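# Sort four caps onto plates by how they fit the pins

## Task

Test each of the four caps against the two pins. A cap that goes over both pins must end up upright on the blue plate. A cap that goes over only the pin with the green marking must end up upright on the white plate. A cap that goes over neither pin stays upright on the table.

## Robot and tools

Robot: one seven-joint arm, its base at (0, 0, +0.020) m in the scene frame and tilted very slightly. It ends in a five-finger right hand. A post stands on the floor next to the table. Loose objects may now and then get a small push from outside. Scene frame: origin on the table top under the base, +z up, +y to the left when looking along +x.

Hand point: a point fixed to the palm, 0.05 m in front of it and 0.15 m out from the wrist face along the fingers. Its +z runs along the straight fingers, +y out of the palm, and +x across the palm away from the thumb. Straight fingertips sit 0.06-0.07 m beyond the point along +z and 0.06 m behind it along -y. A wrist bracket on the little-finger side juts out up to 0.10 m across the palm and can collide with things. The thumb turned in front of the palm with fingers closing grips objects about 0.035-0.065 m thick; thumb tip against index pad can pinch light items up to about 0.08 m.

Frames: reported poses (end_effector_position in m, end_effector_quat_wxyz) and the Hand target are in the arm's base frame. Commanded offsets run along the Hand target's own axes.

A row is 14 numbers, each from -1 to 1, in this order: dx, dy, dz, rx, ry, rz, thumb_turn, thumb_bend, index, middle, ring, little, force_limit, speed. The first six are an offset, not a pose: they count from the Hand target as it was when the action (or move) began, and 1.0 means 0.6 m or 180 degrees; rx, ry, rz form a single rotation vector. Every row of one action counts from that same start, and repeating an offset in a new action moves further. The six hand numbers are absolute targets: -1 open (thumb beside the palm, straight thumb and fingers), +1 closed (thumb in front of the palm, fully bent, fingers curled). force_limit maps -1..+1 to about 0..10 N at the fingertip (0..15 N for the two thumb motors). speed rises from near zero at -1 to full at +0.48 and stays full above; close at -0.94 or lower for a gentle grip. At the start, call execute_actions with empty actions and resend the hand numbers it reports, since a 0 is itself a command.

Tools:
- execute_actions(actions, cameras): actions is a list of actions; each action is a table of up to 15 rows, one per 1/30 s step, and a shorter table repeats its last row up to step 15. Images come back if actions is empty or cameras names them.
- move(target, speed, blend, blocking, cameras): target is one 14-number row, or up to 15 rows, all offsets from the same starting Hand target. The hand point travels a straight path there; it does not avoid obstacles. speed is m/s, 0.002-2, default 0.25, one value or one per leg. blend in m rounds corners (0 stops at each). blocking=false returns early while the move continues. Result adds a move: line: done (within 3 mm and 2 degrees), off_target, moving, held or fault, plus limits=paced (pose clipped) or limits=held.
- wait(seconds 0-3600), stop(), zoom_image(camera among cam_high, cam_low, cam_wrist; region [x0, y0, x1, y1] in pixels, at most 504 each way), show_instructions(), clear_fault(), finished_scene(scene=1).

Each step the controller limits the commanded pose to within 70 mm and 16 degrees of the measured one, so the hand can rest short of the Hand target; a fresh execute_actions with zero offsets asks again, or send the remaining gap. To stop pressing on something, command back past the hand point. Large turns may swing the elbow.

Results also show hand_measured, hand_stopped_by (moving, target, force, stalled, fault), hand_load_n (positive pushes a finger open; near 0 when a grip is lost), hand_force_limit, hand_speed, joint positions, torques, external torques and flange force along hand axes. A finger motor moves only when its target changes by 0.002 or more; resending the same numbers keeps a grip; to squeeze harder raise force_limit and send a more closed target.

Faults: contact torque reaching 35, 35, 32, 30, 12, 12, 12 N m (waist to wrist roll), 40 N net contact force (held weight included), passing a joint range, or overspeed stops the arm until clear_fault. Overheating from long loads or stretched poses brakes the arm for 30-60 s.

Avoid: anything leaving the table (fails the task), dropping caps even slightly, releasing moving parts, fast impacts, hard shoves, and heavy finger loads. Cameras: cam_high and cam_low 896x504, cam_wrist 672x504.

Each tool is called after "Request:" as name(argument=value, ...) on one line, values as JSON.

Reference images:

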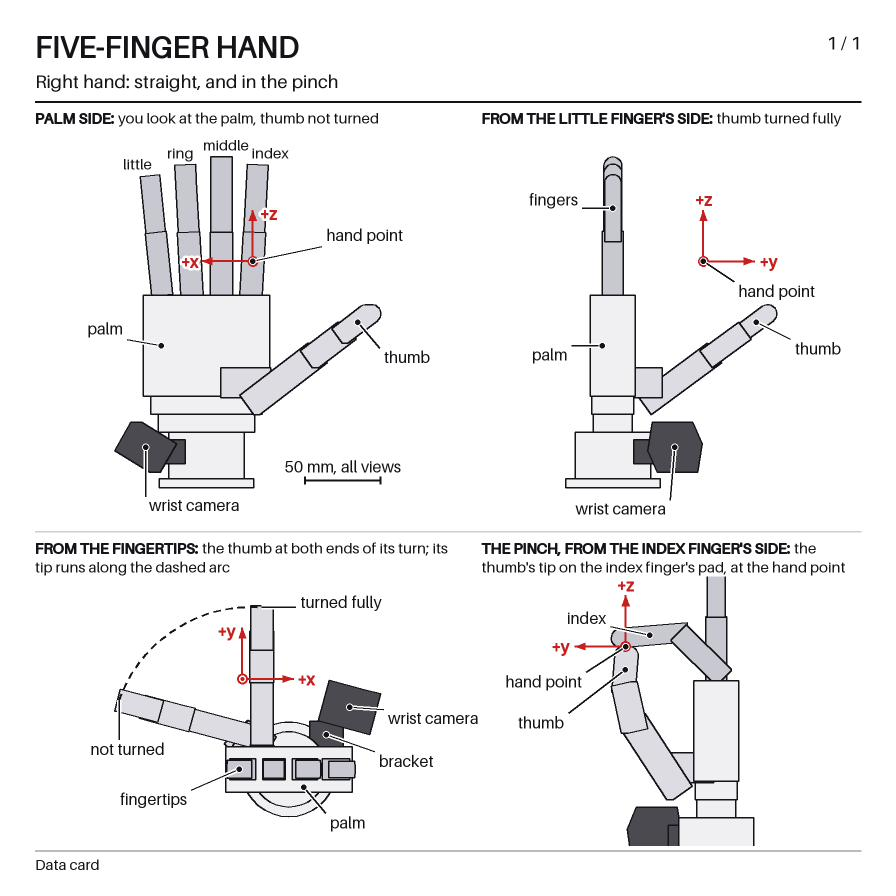

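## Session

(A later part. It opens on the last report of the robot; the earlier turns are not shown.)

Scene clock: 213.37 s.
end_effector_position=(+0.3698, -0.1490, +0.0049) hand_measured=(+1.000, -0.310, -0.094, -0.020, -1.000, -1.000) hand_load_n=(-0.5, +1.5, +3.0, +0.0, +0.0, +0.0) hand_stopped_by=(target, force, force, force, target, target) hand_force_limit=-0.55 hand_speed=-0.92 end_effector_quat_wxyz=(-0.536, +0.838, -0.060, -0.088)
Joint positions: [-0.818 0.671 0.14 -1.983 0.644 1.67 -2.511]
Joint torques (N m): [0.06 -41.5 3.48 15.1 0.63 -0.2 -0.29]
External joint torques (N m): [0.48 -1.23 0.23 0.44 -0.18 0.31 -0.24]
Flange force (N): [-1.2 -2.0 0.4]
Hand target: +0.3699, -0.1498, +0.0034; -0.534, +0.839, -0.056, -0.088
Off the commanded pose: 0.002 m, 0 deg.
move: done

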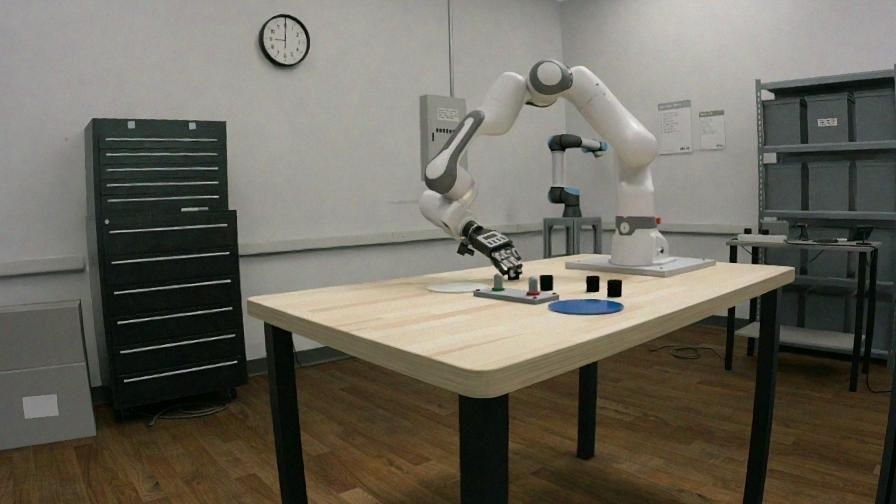

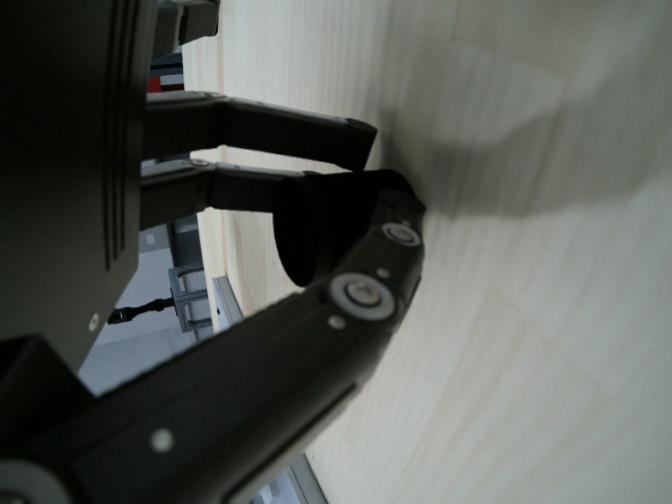

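Request:
move(target=[[0,0,0,0,0,0,1,-0.05,0.05,0.05,-1,-1,-0.55,-0.92],[0,0,0,0,0,0,1,-0.5,-0.3,-0.3,-1,-1,-0.55,-0.85]], speed=0.05, cameras=["cam_low","cam_wrist"])

Request:
zoom_image(camera="cam_low", region=[480, 240, 540, 300])

Scene clock: 216.07 s.
end_effector_position=(+0.3699, -0.1492, +0.0048) hand_measured=(+1.000, -0.500, -0.300, -0.300, -1.000, -1.000) hand_load_n=(+0.0, +0.0, +0.0, +0.0, -0.5, +0.0) hand_stopped_by=(target, target, target, target, target, target) hand_force_limit=-0.55 hand_speed=-0.85 end_effector_quat_wxyz=(-0.536, +0.838, -0.060, -0.088)
Joint positions: [-0.818 0.671 0.14 -1.983 0.643 1.671 -2.511]
Joint torques (N m): [0.09 -41.62 3.49 15.11 0.66 -0.3 -0.23]
External joint torques (N m): [0.47 -1.39 0.21 0.49 -0.14 0.21 -0.18]
Flange force (N): [-1.3 -2.4 0.2]
Hand target: +0.3699, -0.1498, +0.0034; -0.534, +0.839, -0.056, -0.088
Off the commanded pose: 0.002 m, 0 deg.
move: done

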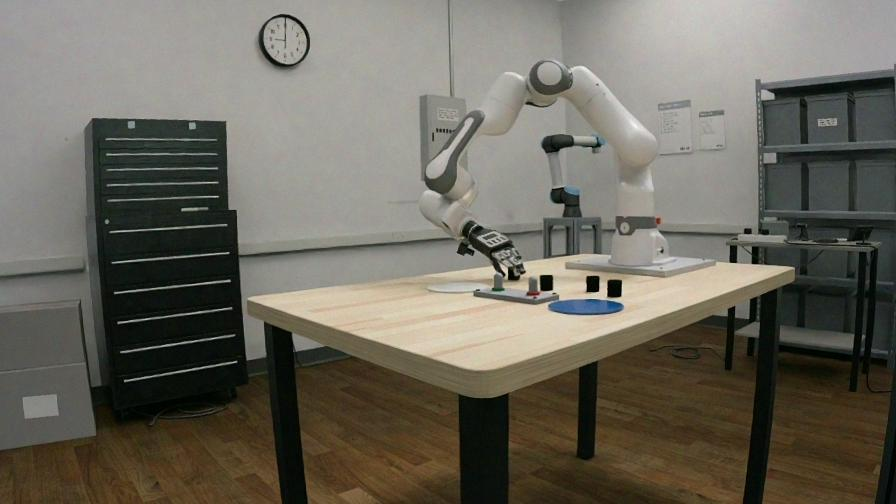

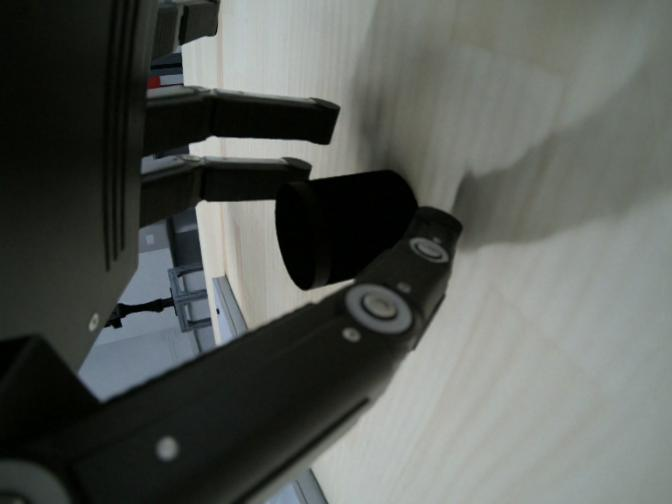

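Scaled by 8.400 from the camera's image (finer frame: 1280x720).

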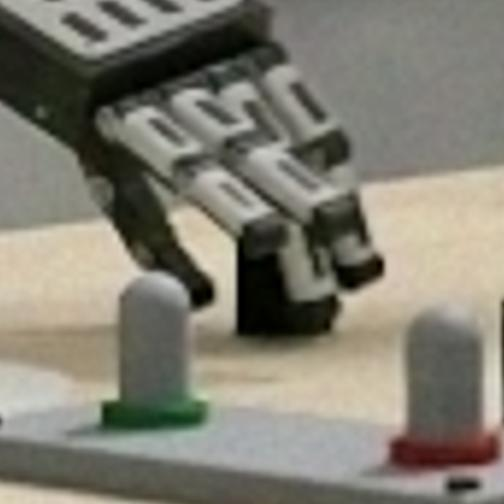

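Request:
move(target=[-0.0311,-0.1329,-0.0621,0,0,0,1,-0.5,-0.35,-0.35,-1,-1,-0.55,-0.85], speed=0.06, cameras=["all"])

Request:
zoom_image(camera="cam_low", region=[480, 240, 540, 300])

Scene clock: 219.37 s.
end_effector_position=(+0.3701, -0.1501, +0.0917) hand_measured=(+1.000, -0.500, -0.350, -0.350, -1.000, -1.000) hand_load_n=(+0.0, +0.0, -0.5, +0.0, +0.0, +0.0) hand_stopped_by=(target, target, target, target, target, target) hand_force_limit=-0.55 hand_speed=-0.85 end_effector_quat_wxyz=(-0.533, +0.840, -0.052, -0.087)
Joint positions: [-0.825 0.475 0.14 -2.034 0.651 1.55 -2.45]
Joint velocities: [0 0.001 0 0 -0.001 -0.003 0.006]
Joint torques (N m): [-0.51 -39.96 2.72 16.73 1.52 -0.43 0.09]
External joint torques (N m): [-0.31 -2.38 0.21 0.05 0.43 0.02 0.14]
Flange force (N): [-4.6 -5.5 1.6]
Hand target: +0.3699, -0.1498, +0.0934; -0.534, +0.839, -0.056, -0.088
Off the commanded pose: 0.002 m, 0 deg.
move: done

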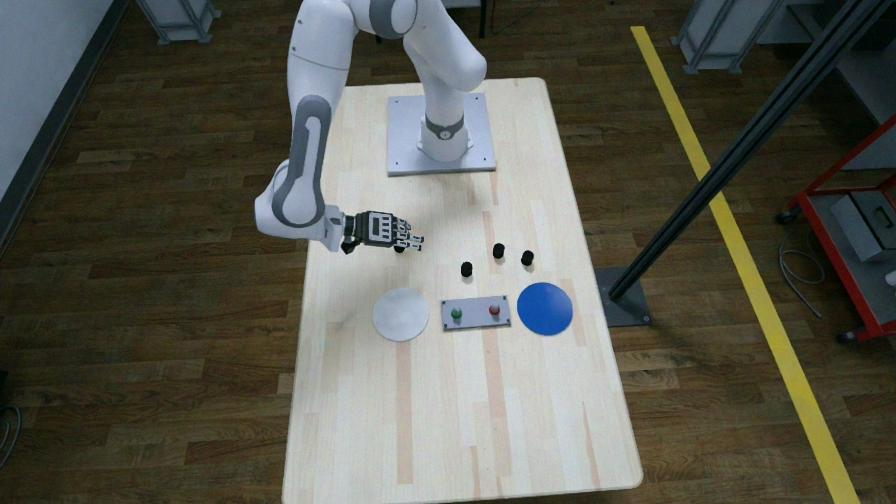

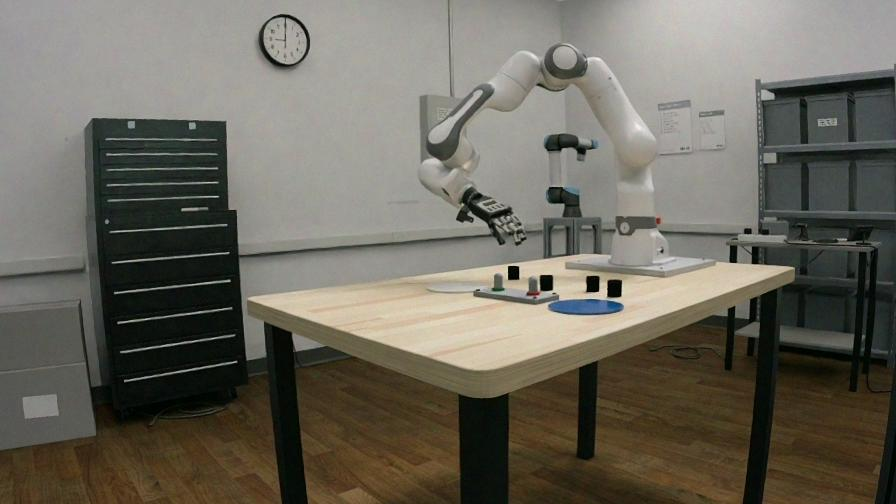

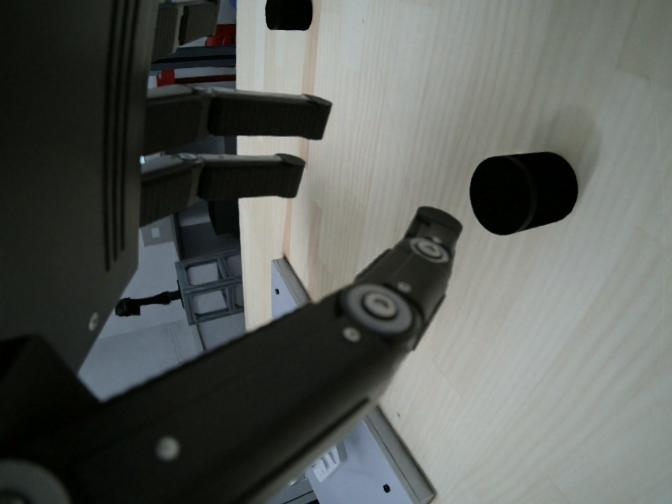

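Scaled by 8.400 from the camera's image (finer frame: 1280x720).

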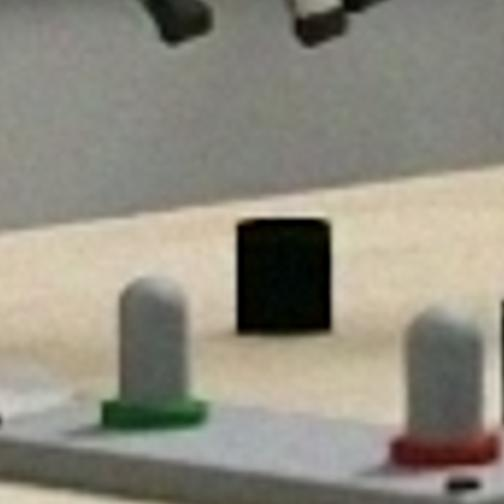

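Request:
move(target=[0,0,0,0,0.0282,-0.0604,1,-0.6,-0.35,-0.35,-1,-1,-0.55,-0.5], speed=0.25)

Request:
move(target=[0.1118,-0.1197,0.2737,0,0,0,1,-0.6,-0.35,-0.35,-1,-1,-0.55,-0.5], speed=0.2, cameras=["all"])

Request:
zoom_image(camera="cam_high", region=[360, 220, 540, 340])

Scene clock: 224.47 s.
end_effector_position=(+0.3682, -0.1496, +0.0928) hand_measured=(+1.000, -0.600, -0.350, -0.350, -1.000, -1.000) hand_load_n=(+0.0, +0.0, +0.0, +0.0, +0.0, +0.0) hand_stopped_by=(target, target, target, target, target, target) hand_force_limit=-0.55 hand_speed=-0.50 end_effector_quat_wxyz=(-0.538, +0.843, -0.002, -0.004)
Joint positions: [-0.895 0.397 0.172 -2.138 0.695 1.601 -2.653]
Joint velocities: [0 0 -0.001 -0.001 -0.001 0 -0.005]
Joint torques (N m): [-0.47 -37.3 3.26 16.59 1.44 -0.21 -0.29]
External joint torques (N m): [-0.29 -2.33 0.85 0.13 0.41 0.23 -0.24]
Flange force (N): [-3.4 -5.9 2.0]
Hand target: +0.3699, -0.1498, +0.0934; -0.537, +0.843, +0.000, +0.001
Off the commanded pose: 0.002 m, 1 deg.
move: done

Scene clock: 226.33 s.
end_effector_position=(+0.4364, +0.0294, +0.0894) hand_measured=(+1.000, -0.600, -0.350, -0.350, -1.000, -1.000) hand_load_n=(+0.0, +0.0, +0.0, +0.0, +0.0, +0.0) hand_stopped_by=(target, target, target, target, target, target) hand_force_limit=-0.55 hand_speed=-0.50 end_effector_quat_wxyz=(-0.537, +0.843, +0.005, +0.001)
Joint positions: [-0.674 0.337 0.352 -2.285 0.987 1.862 -2.58]
Joint velocities: [-0.001 0.001 -0.001 0 0.001 0.003 0.007]
Joint torques (N m): [0.09 -32.68 3.43 16.29 1.09 -0.12 0.05]
External joint torques (N m): [0.32 -1.17 0.03 0.18 0.45 0.25 0.11]
Flange force (N): [-1.6 -3.2 0.8]
Hand target: +0.4371, +0.0293, +0.0890; -0.537, +0.843, +0.000, +0.001
Off the commanded pose: 0.001 m, 1 deg.
move: done

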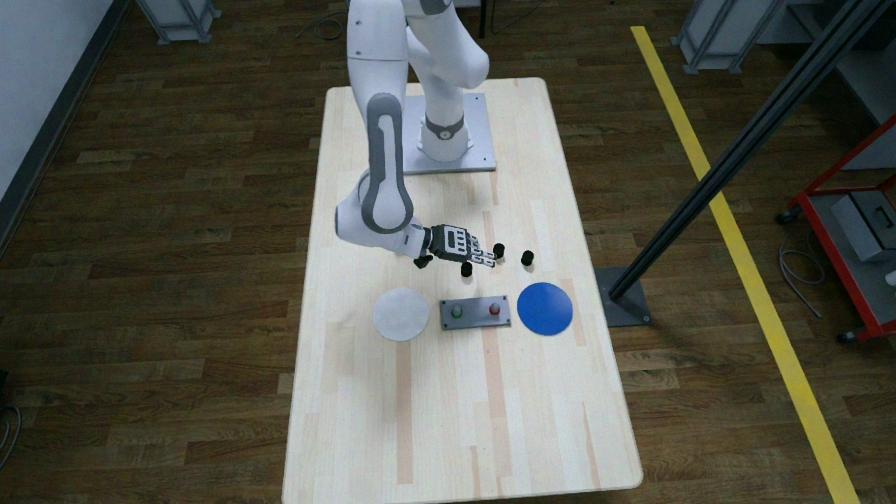

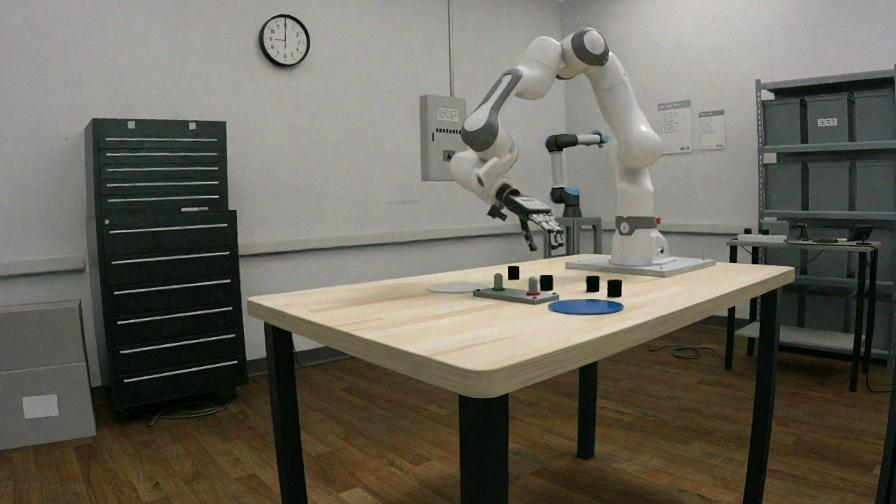

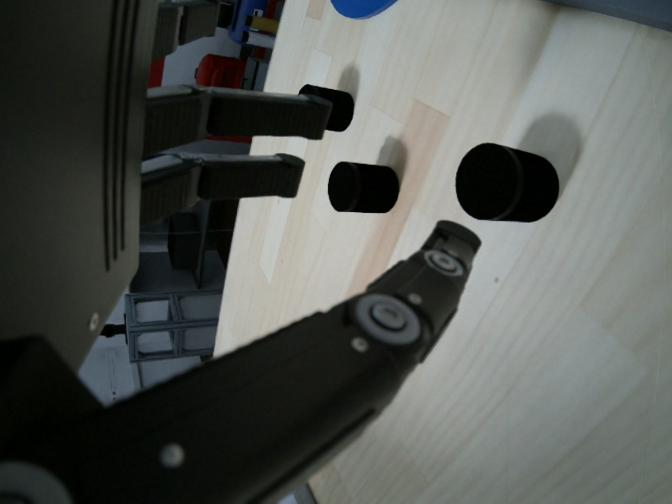

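Scaled by 2.800 from the camera's image (finer frame: 1280x720).

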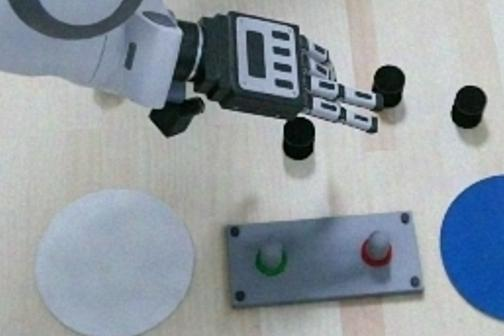

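Request:
move(target=[0.005,0.0615,0.0415,0,0,0,1,-0.7,-0.45,-0.45,-1,-1,-0.55,-0.5], speed=0.15, cameras=["cam_wrist"])

Request:
zoom_image(camera="cam_wrist", region=[260, 50, 660, 350])

Scene clock: 230.77 s.
end_effector_position=(+0.4386, +0.0358, +0.0456) hand_measured=(+1.000, -0.700, -0.450, -0.450, -1.000, -1.000) hand_load_n=(+0.0, +0.0, +0.0, +0.0, +0.0, +0.0) hand_stopped_by=(target, target, target, target, target, target) hand_force_limit=-0.55 hand_speed=-0.50 end_effector_quat_wxyz=(-0.537, +0.844, -0.002, -0.003)
Joint positions: [-0.654 0.452 0.352 -2.259 0.992 1.939 -2.619]
Joint velocities: [0 -0.001 0 0 0 0 -0.005]
Joint torques (N m): [0.02 -34.64 4.59 15.31 0.84 -0.22 -0.34]
External joint torques (N m): [0.33 -1.17 0.11 0.5 0.39 0.19 -0.28]
Flange force (N): [-1.1 -2.4 0.4]
Hand target: +0.4402, +0.0363, +0.0451; -0.537, +0.843, +0.000, +0.001
Off the commanded pose: 0.002 m, 0 deg.
move: done

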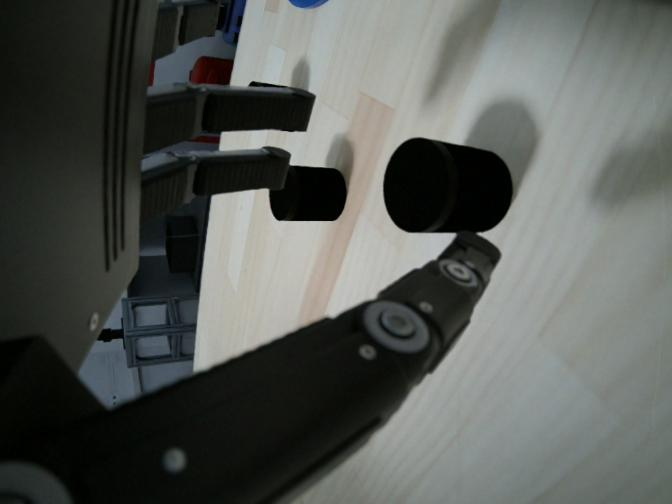

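Scaled by 1.260 from the camera's image (finer frame: 960x720).

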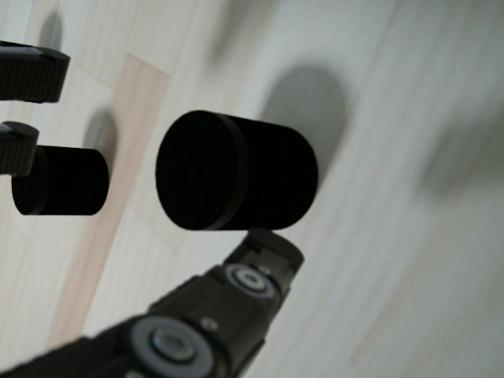

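Request:
move(target=[[0.0083,0.0537,0.0323,0,0,0,1,-0.6,-0.35,-0.35,-1,-1,-0.5,-0.5],[0.0083,0.0537,0.0323,0,0,0,1,0.0,0.1,0.1,-1,-1,-0.5,-0.9]], speed=0.06, cameras=["cam_wrist","cam_low"])

Request:
zoom_image(camera="cam_low", region=[500, 230, 580, 310])

Request:
zoom_image(camera="cam_wrist", region=[260, 100, 560, 340])

Scene clock: 236.93 s.
end_effector_position=(+0.4443, +0.0400, +0.0085) hand_measured=(+1.000, -0.432, -0.026, -0.026, -1.000, -1.000) hand_load_n=(+1.0, +4.0, +3.5, +3.0, +0.0, +0.0) hand_stopped_by=(target, force, force, force, target, target) hand_force_limit=-0.50 hand_speed=-0.90 end_effector_quat_wxyz=(-0.537, +0.843, -0.002, -0.001)
Joint positions: [-0.64 0.559 0.352 -2.215 0.992 1.995 -2.659]
Joint torques (N m): [-0.01 -36.07 5.44 14.19 0.61 0.03 -0.3]
External joint torques (N m): [0.39 -0.95 0.02 0.47 0.29 0.46 -0.24]
Flange force (N): [-0.5 -1.6 0.8]
Hand target: +0.4452, +0.0402, +0.0077; -0.537, +0.843, +0.000, +0.001
Off the commanded pose: 0.001 m, 0 deg.
move: done
Images, in order (width x height): cam_low 896x504, cam_wrist 672x504.

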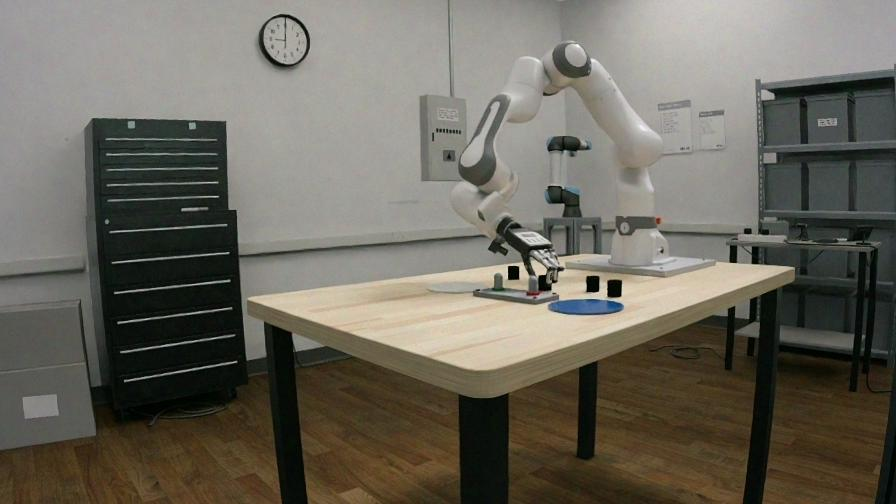

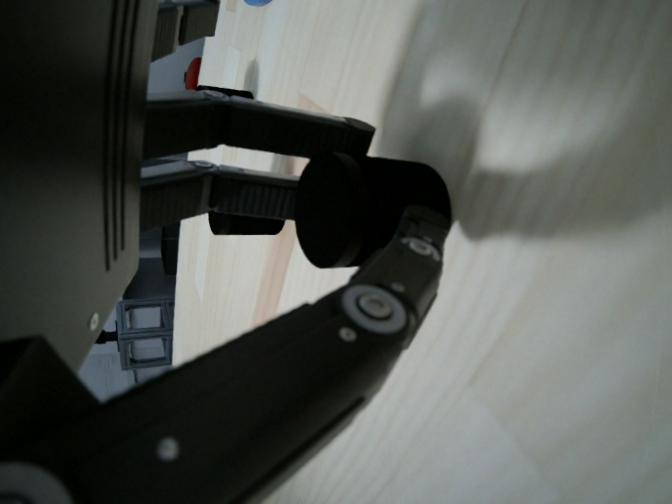

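Scaled by 6.300 from the camera's image (finer frame: 1280x720).

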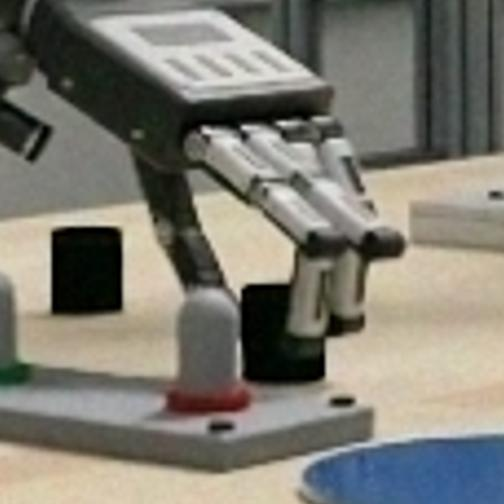

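Scaled by 1.680 from the camera's image (finer frame: 960x720).

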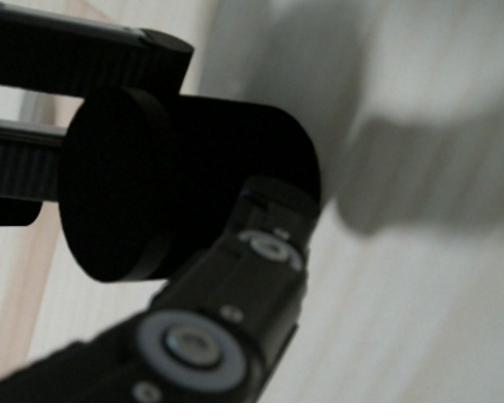

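Request:
move(target=[[0,-0.136,-0.0634,0,0,0,1,0.0,0.1,0.1,-1,-1,-0.5,-0.9],[0.2092,-0.1137,-0.1112,0,0,0,1,0.0,0.1,0.1,-1,-1,-0.5,-0.9],[0.2092,-0.0657,-0.0888,0,0,0,1,0.0,0.1,0.1,-1,-1,-0.5,-0.9]], speed=[0.08,0.12,0.05], blend=[0.01,0.005,0], cameras=["cam_wrist","cam_low"])

Request:
zoom_image(camera="cam_low", region=[460, 230, 540, 310])

Request:
zoom_image(camera="cam_wrist", region=[260, 100, 560, 340])

Scene clock: 243.33 s.
end_effector_position=(+0.5702, +0.0096, +0.0674) hand_measured=(+1.000, -0.432, -0.026, -0.026, -1.000, -1.000) hand_load_n=(+0.5, +4.5, +3.0, +2.5, +0.0, +0.0) hand_stopped_by=(target, force, force, force, target, target) hand_force_limit=-0.50 hand_speed=-0.90 end_effector_quat_wxyz=(-0.539, +0.842, -0.002, +0.000)
Joint positions: [-0.579 0.69 0.326 -1.788 0.906 1.842 -2.393]
Joint velocities: [0 0.001 0.002 0.003 -0.001 0.003 -0.001]
Joint torques (N m): [0.01 -44.3 6.82 18.91 0.69 0.04 0.09]
External joint torques (N m): [0.42 -1.39 0.13 0.99 -0.13 0.26 0.14]
Flange force (N): [1.2 -1.9 -0.6]
Hand target: +0.5706, +0.0085, +0.0660; -0.537, +0.843, +0.000, +0.001
Off the commanded pose: 0.002 m, 0 deg.
move: done
Images, in order (width x height): cam_low 896x504, cam_wrist 672x504.

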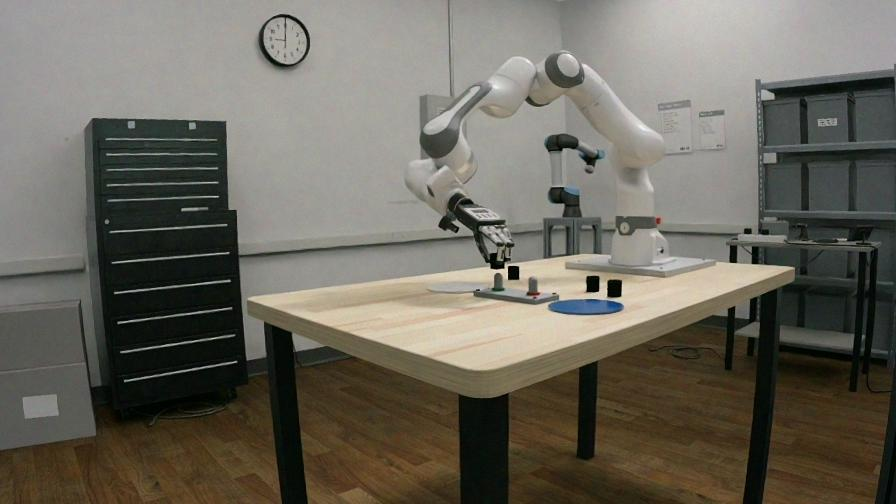

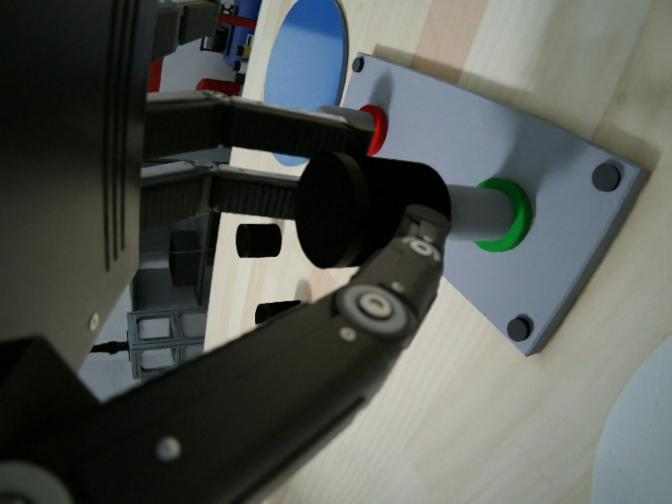

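Scaled by 6.300 from the camera's image (finer frame: 1280x720).

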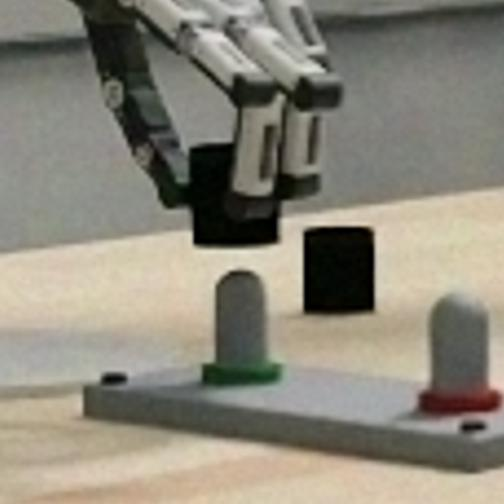

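Scaled by 1.680 from the camera's image (finer frame: 960x720).

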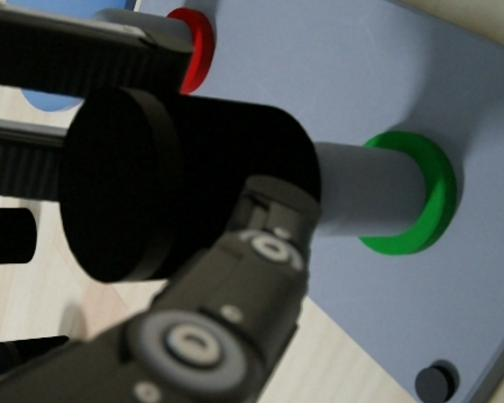

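Request:
move(target=[-0.0022,0.0172,0.0107,0,0,0,1,0.0,0.1,0.1,-1,-1,-0.5,-0.9], speed=0.03, cameras=["cam_wrist","cam_low"])

Request:
zoom_image(camera="cam_low", region=[460, 230, 540, 310])

Request:
zoom_image(camera="cam_wrist", region=[260, 100, 560, 340])

Scene clock: 245.80 s.
end_effector_position=(+0.5688, +0.0110, +0.0554) hand_measured=(+1.000, -0.432, -0.026, -0.026, -1.000, -1.000) hand_load_n=(+0.5, +4.5, +3.0, +2.5, +0.0, +0.0) hand_stopped_by=(target, force, force, force, target, target) hand_force_limit=-0.50 hand_speed=-0.90 end_effector_quat_wxyz=(-0.539, +0.842, -0.004, -0.001)
Joint positions: [-0.576 0.711 0.325 -1.787 0.905 1.857 -2.404]
Joint velocities: [0 0 -0.001 -0.002 -0.001 0.004 -0.006]
Joint torques (N m): [-0.05 -44.64 7 18.36 0.63 -0.02 -0.16]
External joint torques (N m): [0.19 -1.67 0.04 0.73 -0.16 0.21 -0.1]
Flange force (N): [-1.0 -2.5 -0.7]
Hand target: +0.5693, +0.0099, +0.0540; -0.537, +0.843, +0.000, +0.001
Off the commanded pose: 0.002 m, 1 deg.
move: done
Images, in order (width x height): cam_low 896x504, cam_wrist 672x504.

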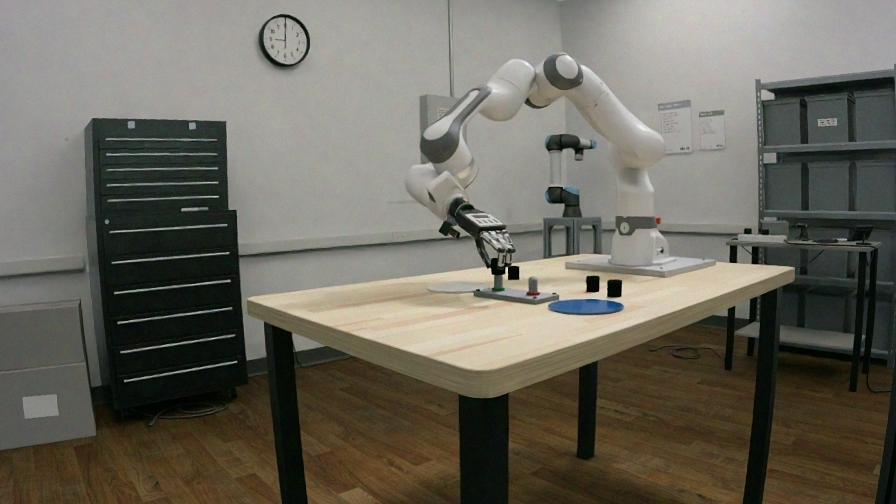

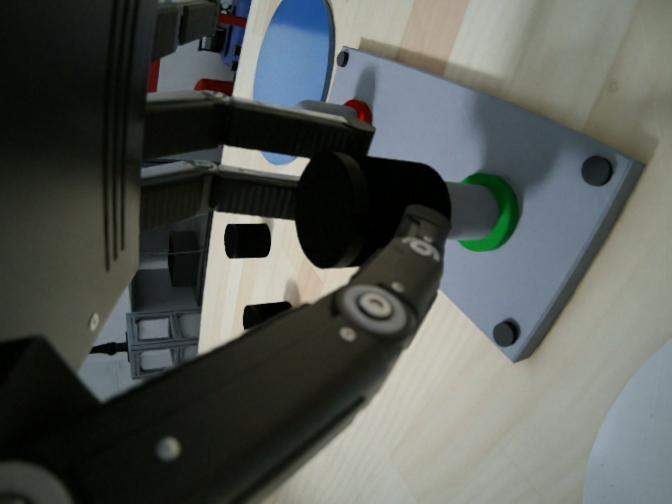

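Scaled by 6.300 from the camera's image (finer frame: 1280x720).

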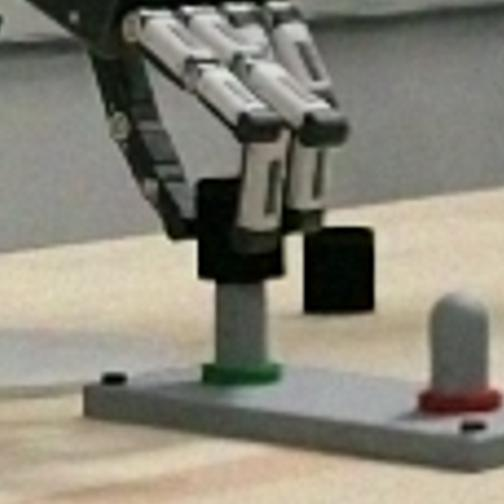

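Scaled by 1.680 from the camera's image (finer frame: 960x720).

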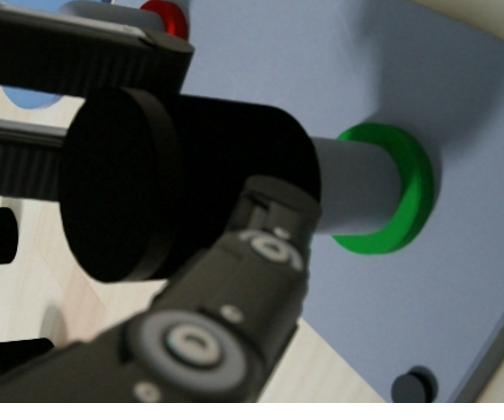

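Request:
move(target=[0,0.0076,0.0035,0,0,0,1,0.0,0.1,0.1,-1,-1,-0.5,-0.9], speed=0.02)

Request:
move(target=[0,0.0045,0.0021,0,0,0,1,0.0,0.1,0.1,-1,-1,-0.5,-0.9], speed=0.02, cameras=["cam_wrist","cam_low"])

Request:
zoom_image(camera="cam_low", region=[460, 230, 540, 310])

Request:
zoom_image(camera="cam_wrist", region=[260, 100, 560, 340])

Scene clock: 247.67 s.
end_effector_position=(+0.5691, +0.0110, +0.0507) hand_measured=(+1.000, -0.432, -0.026, -0.026, -1.000, -1.000) hand_load_n=(+0.5, +4.5, +3.0, +2.5, +0.0, +0.0) hand_stopped_by=(target, force, force, force, target, target) hand_force_limit=-0.50 hand_speed=-0.90 end_effector_quat_wxyz=(-0.539, +0.842, -0.003, -0.001)
Joint positions: [-0.576 0.721 0.325 -1.783 0.904 1.862 -2.409]
Joint velocities: [0 0 0 0.002 -0.003 0.002 -0.006]
Joint torques (N m): [-0.1 -44.64 6.96 17.93 0.52 0 -0.19]
External joint torques (N m): [0.4 -1.59 0.13 0.42 -0.25 0.22 -0.13]
Flange force (N): [-1.9 -2.7 -0.2]
Hand target: +0.5693, +0.0099, +0.0489; -0.537, +0.843, +0.000, +0.001
Off the commanded pose: 0.002 m, 0 deg.
move: done

Scene clock: 248.17 s.
end_effector_position=(+0.5692, +0.0110, +0.0477) hand_measured=(+1.000, -0.432, -0.026, -0.026, -1.000, -1.000) hand_load_n=(+0.5, +4.5, +3.0, +2.5, +0.0, +0.0) hand_stopped_by=(target, force, force, force, target, target) hand_force_limit=-0.50 hand_speed=-0.90 end_effector_quat_wxyz=(-0.539, +0.842, -0.003, +0.000)
Joint positions: [-0.575 0.727 0.325 -1.781 0.903 1.865 -2.413]
Joint torques (N m): [-0.18 -44.75 6.96 18.09 0.54 -0.05 -0.22]
External joint torques (N m): [0.34 -1.43 0.07 0.52 -0.22 0.16 -0.17]
Flange force (N): [-1.2 -2.2 -0.4]
Hand target: +0.5693, +0.0099, +0.0460; -0.537, +0.843, +0.000, +0.001
Off the commanded pose: 0.002 m, 0 deg.
move: done
Images, in order (width x height): cam_low 896x504, cam_wrist 672x504.

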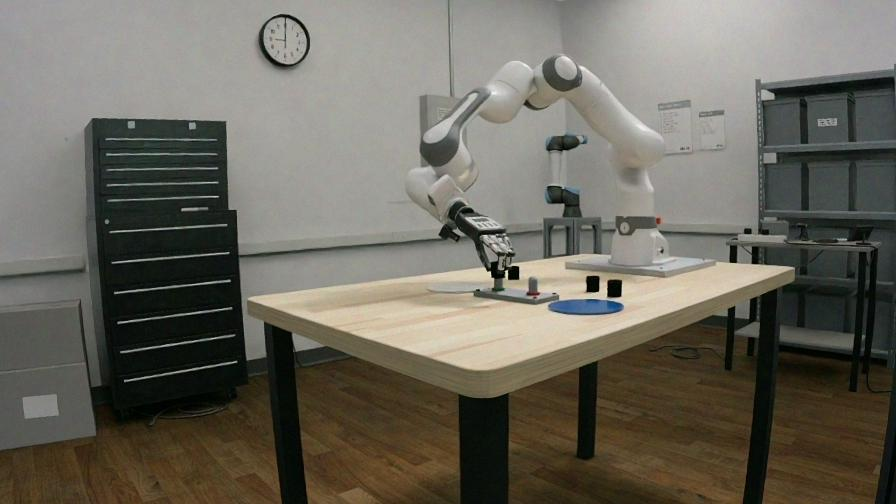

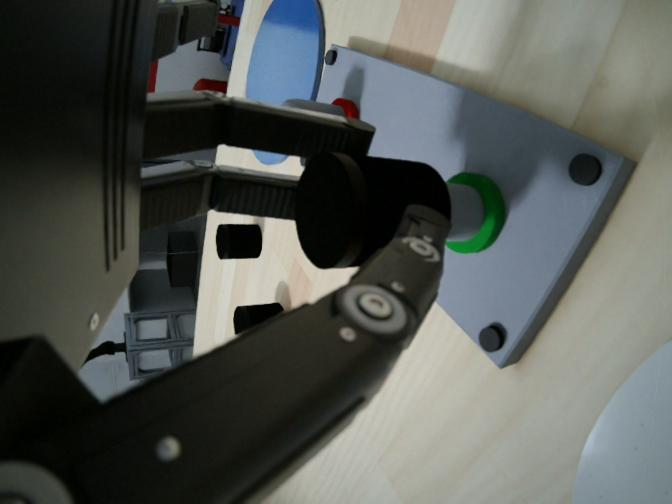

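Scaled by 6.300 from the camera's image (finer frame: 1280x720).

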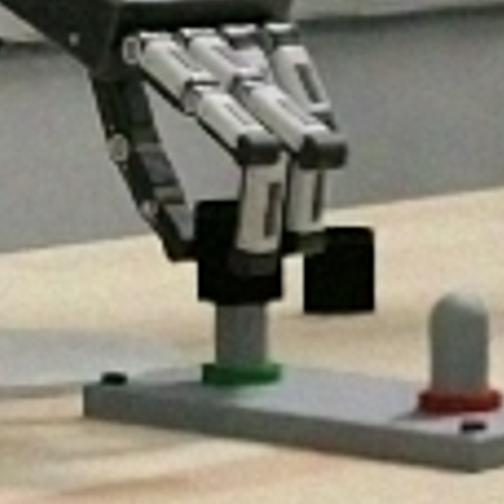

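Scaled by 1.680 from the camera's image (finer frame: 960x720).

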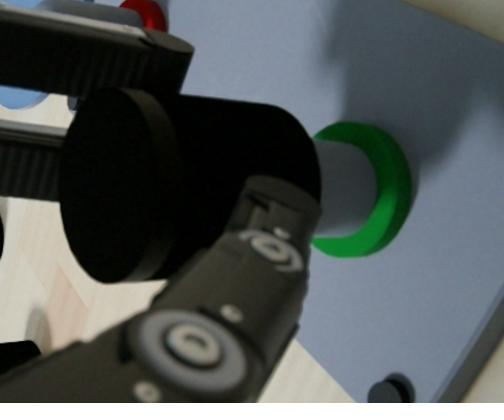

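Request:
move(target=[0,0.0091,0.0042,0,0,0,1,0.0,0.1,0.1,-1,-1,-0.5,-0.9], speed=0.02, cameras=["cam_low"])

Request:
zoom_image(camera="cam_low", region=[460, 230, 540, 310])

Scene clock: 249.77 s.
end_effector_position=(+0.5692, +0.0111, +0.0418) hand_measured=(+1.000, -0.432, -0.026, -0.026, -1.000, -1.000) hand_load_n=(+0.5, +4.0, +3.0, +3.0, +0.0, +0.0) hand_stopped_by=(target, force, force, force, target, target) hand_force_limit=-0.50 hand_speed=-0.90 end_effector_quat_wxyz=(-0.539, +0.842, -0.003, -0.001)
Joint positions: [-0.574 0.74 0.325 -1.777 0.902 1.87 -2.418]
Joint velocities: [-0.002 0 -0.002 0.001 -0.002 0 -0.004]
Joint torques (N m): [-0.17 -44.97 7.08 17.96 0.5 -0.05 -0.21]
External joint torques (N m): [0.3 -1.58 0.07 0.58 -0.25 0.18 -0.16]
Flange force (N): [-1.3 -2.4 -0.6]
Hand target: +0.5693, +0.0099, +0.0399; -0.537, +0.843, +0.000, +0.001
Off the commanded pose: 0.002 m, 0 deg.
move: done

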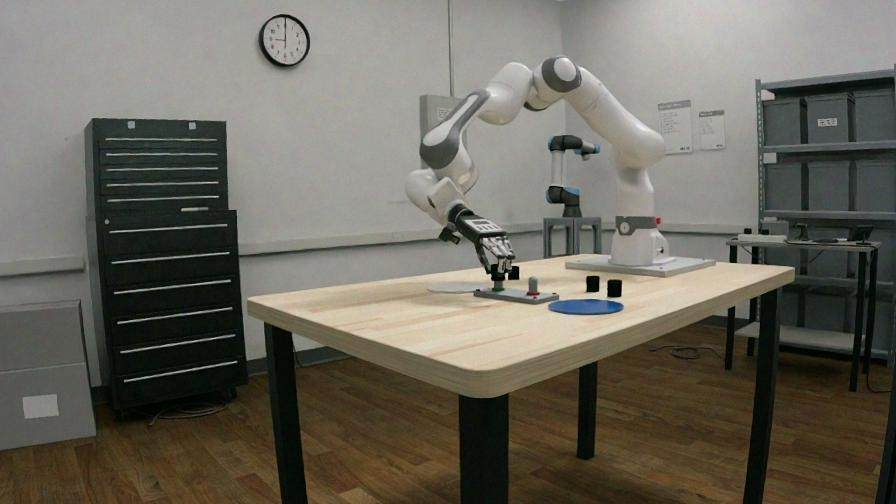

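Scaled by 6.300 from the camera's image (finer frame: 1280x720).

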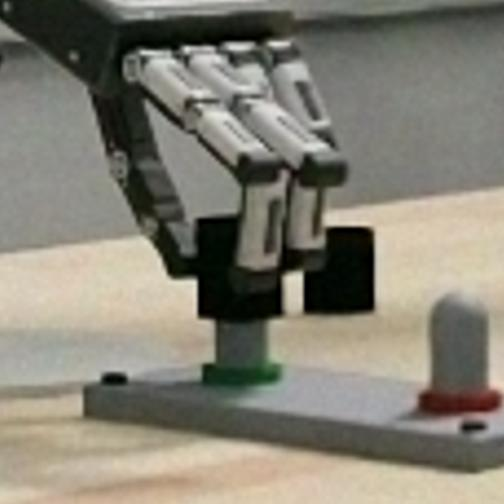

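Request:
move(target=[0,0.0121,0.0056,0,0,0,1,0.0,0.1,0.1,-1,-1,-0.5,-0.9], speed=0.03)

Request:
move(target=[0,0.006,0.0028,0,0,0,1,0.0,0.1,0.1,-1,-1,-0.5,-0.9], speed=0.02, cameras=["cam_low"])

Request:
zoom_image(camera="cam_low", region=[460, 230, 540, 310])

Scene clock: 251.97 s.
end_effector_position=(+0.5693, +0.0112, +0.0339) hand_measured=(+1.000, -0.432, -0.026, -0.026, -1.000, -1.000) hand_load_n=(+0.5, +4.0, +3.0, +2.5, +0.0, +0.0) hand_stopped_by=(target, force, force, force, target, target) hand_force_limit=-0.50 hand_speed=-0.90 end_effector_quat_wxyz=(-0.539, +0.842, -0.003, -0.001)
Joint positions: [-0.573 0.757 0.324 -1.77 0.9 1.877 -2.425]
Joint velocities: [0.001 0.001 0 0 -0.001 0.001 -0.007]
Joint torques (N m): [-0.29 -45.15 6.96 17.81 0.43 -0.01 -0.26]
External joint torques (N m): [0.05 -1.4 -0.28 0.51 -0.29 0.23 -0.21]
Flange force (N): [-1.4 -1.8 -0.8]
Hand target: +0.5693, +0.0098, +0.0319; -0.537, +0.843, +0.000, +0.001
Off the commanded pose: 0.002 m, 0 deg.
move: done

Scene clock: 252.47 s.
end_effector_position=(+0.5692, +0.0113, +0.0299) hand_measured=(+1.000, -0.432, -0.026, -0.026, -1.000, -1.000) hand_load_n=(+0.5, +4.5, +3.0, +2.5, +0.0, +0.0) hand_stopped_by=(target, force, force, force, target, target) hand_force_limit=-0.50 hand_speed=-0.90 end_effector_quat_wxyz=(-0.539, +0.842, -0.003, -0.001)
Joint positions: [-0.572 0.766 0.324 -1.767 0.899 1.881 -2.429]
Joint torques (N m): [-0.25 -45.16 7.16 17.75 0.5 0.04 -0.26]
External joint torques (N m): [0.3 -1.54 0.05 0.59 -0.22 0.27 -0.2]
Flange force (N): [-1.3 -2.3 -0.4]
Hand target: +0.5693, +0.0098, +0.0280; -0.537, +0.843, +0.000, +0.001
Off the commanded pose: 0.002 m, 0 deg.
move: done

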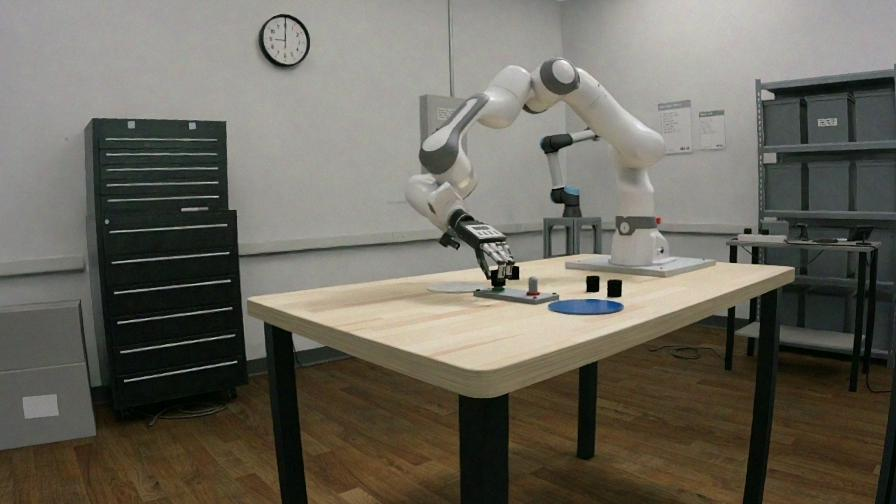

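Scaled by 6.300 from the camera's image (finer frame: 1280x720).

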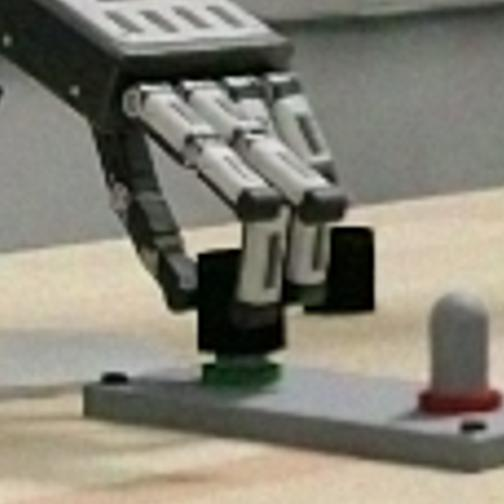

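Request:
move(target=[[0,-0.068,-0.0317,0,0,0,1,0.0,0.1,0.1,-1,-1,-0.5,-0.9],[-0.0183,-0.1335,0.1088,0,0,0,1,0.0,0.1,0.1,-1,-1,-0.5,-0.9]], speed=[0.06,0.1], cameras=["cam_low","cam_wrist"])

Request:
zoom_image(camera="cam_low", region=[490, 230, 570, 310])

Request:
zoom_image(camera="cam_wrist", region=[260, 100, 560, 340])

Scene clock: 257.10 s.
end_effector_position=(+0.5569, +0.1031, +0.0718) hand_measured=(+1.000, -0.432, -0.026, -0.026, -1.000, -1.000) hand_load_n=(+0.5, +4.5, +3.0, +2.5, +0.0, +0.0) hand_stopped_by=(target, force, force, force, target, target) hand_force_limit=-0.50 hand_speed=-0.90 end_effector_quat_wxyz=(-0.537, +0.843, -0.001, -0.003)
Joint positions: [-0.494 0.613 0.398 -1.931 1.014 1.985 -2.399]
Joint velocities: [0.001 0.001 0.001 0.001 0 0.005 0]
Joint torques (N m): [-0.05 -42.42 7.96 17.66 1.01 -0.01 0.06]
External joint torques (N m): [0.43 -2.54 1.01 0.2 0.5 0.19 0.11]
Flange force (N): [-5.3 -6.0 0.0]
Hand target: +0.5584, +0.1029, +0.0729; -0.537, +0.843, +0.000, +0.001
Off the commanded pose: 0.002 m, 0 deg.
move: done

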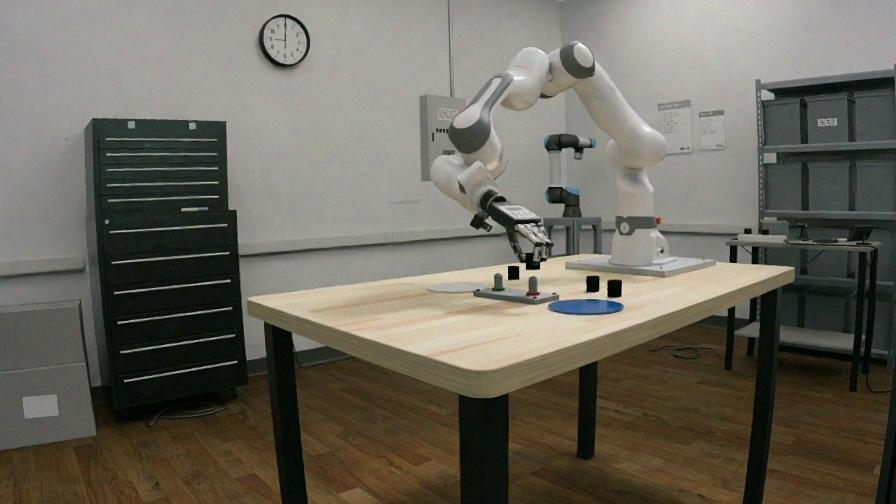

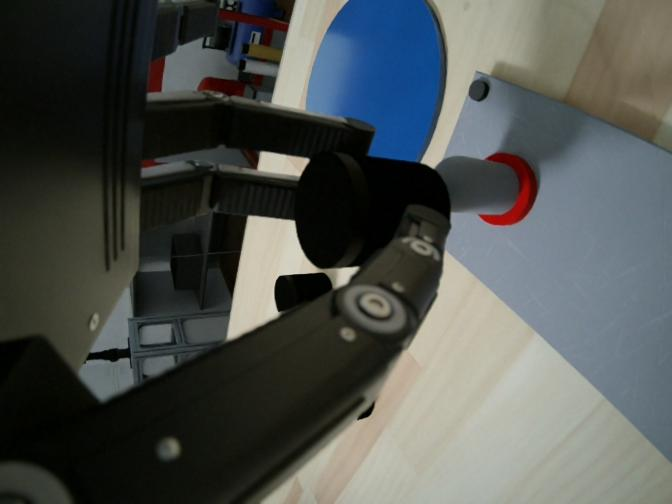

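Scaled by 6.300 from the camera's image (finer frame: 1280x720).

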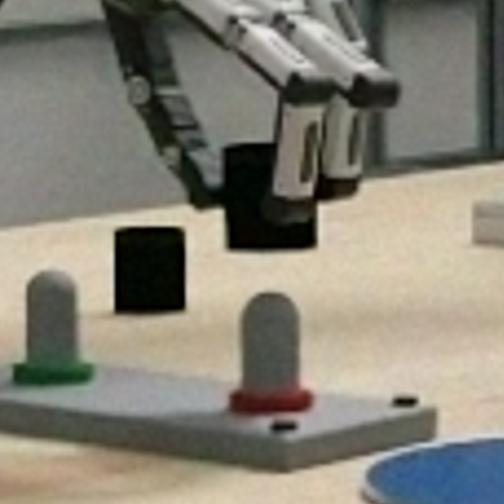

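Scaled by 1.680 from the camera's image (finer frame: 960x720).

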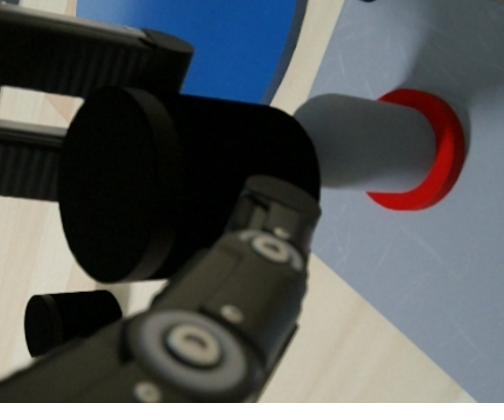

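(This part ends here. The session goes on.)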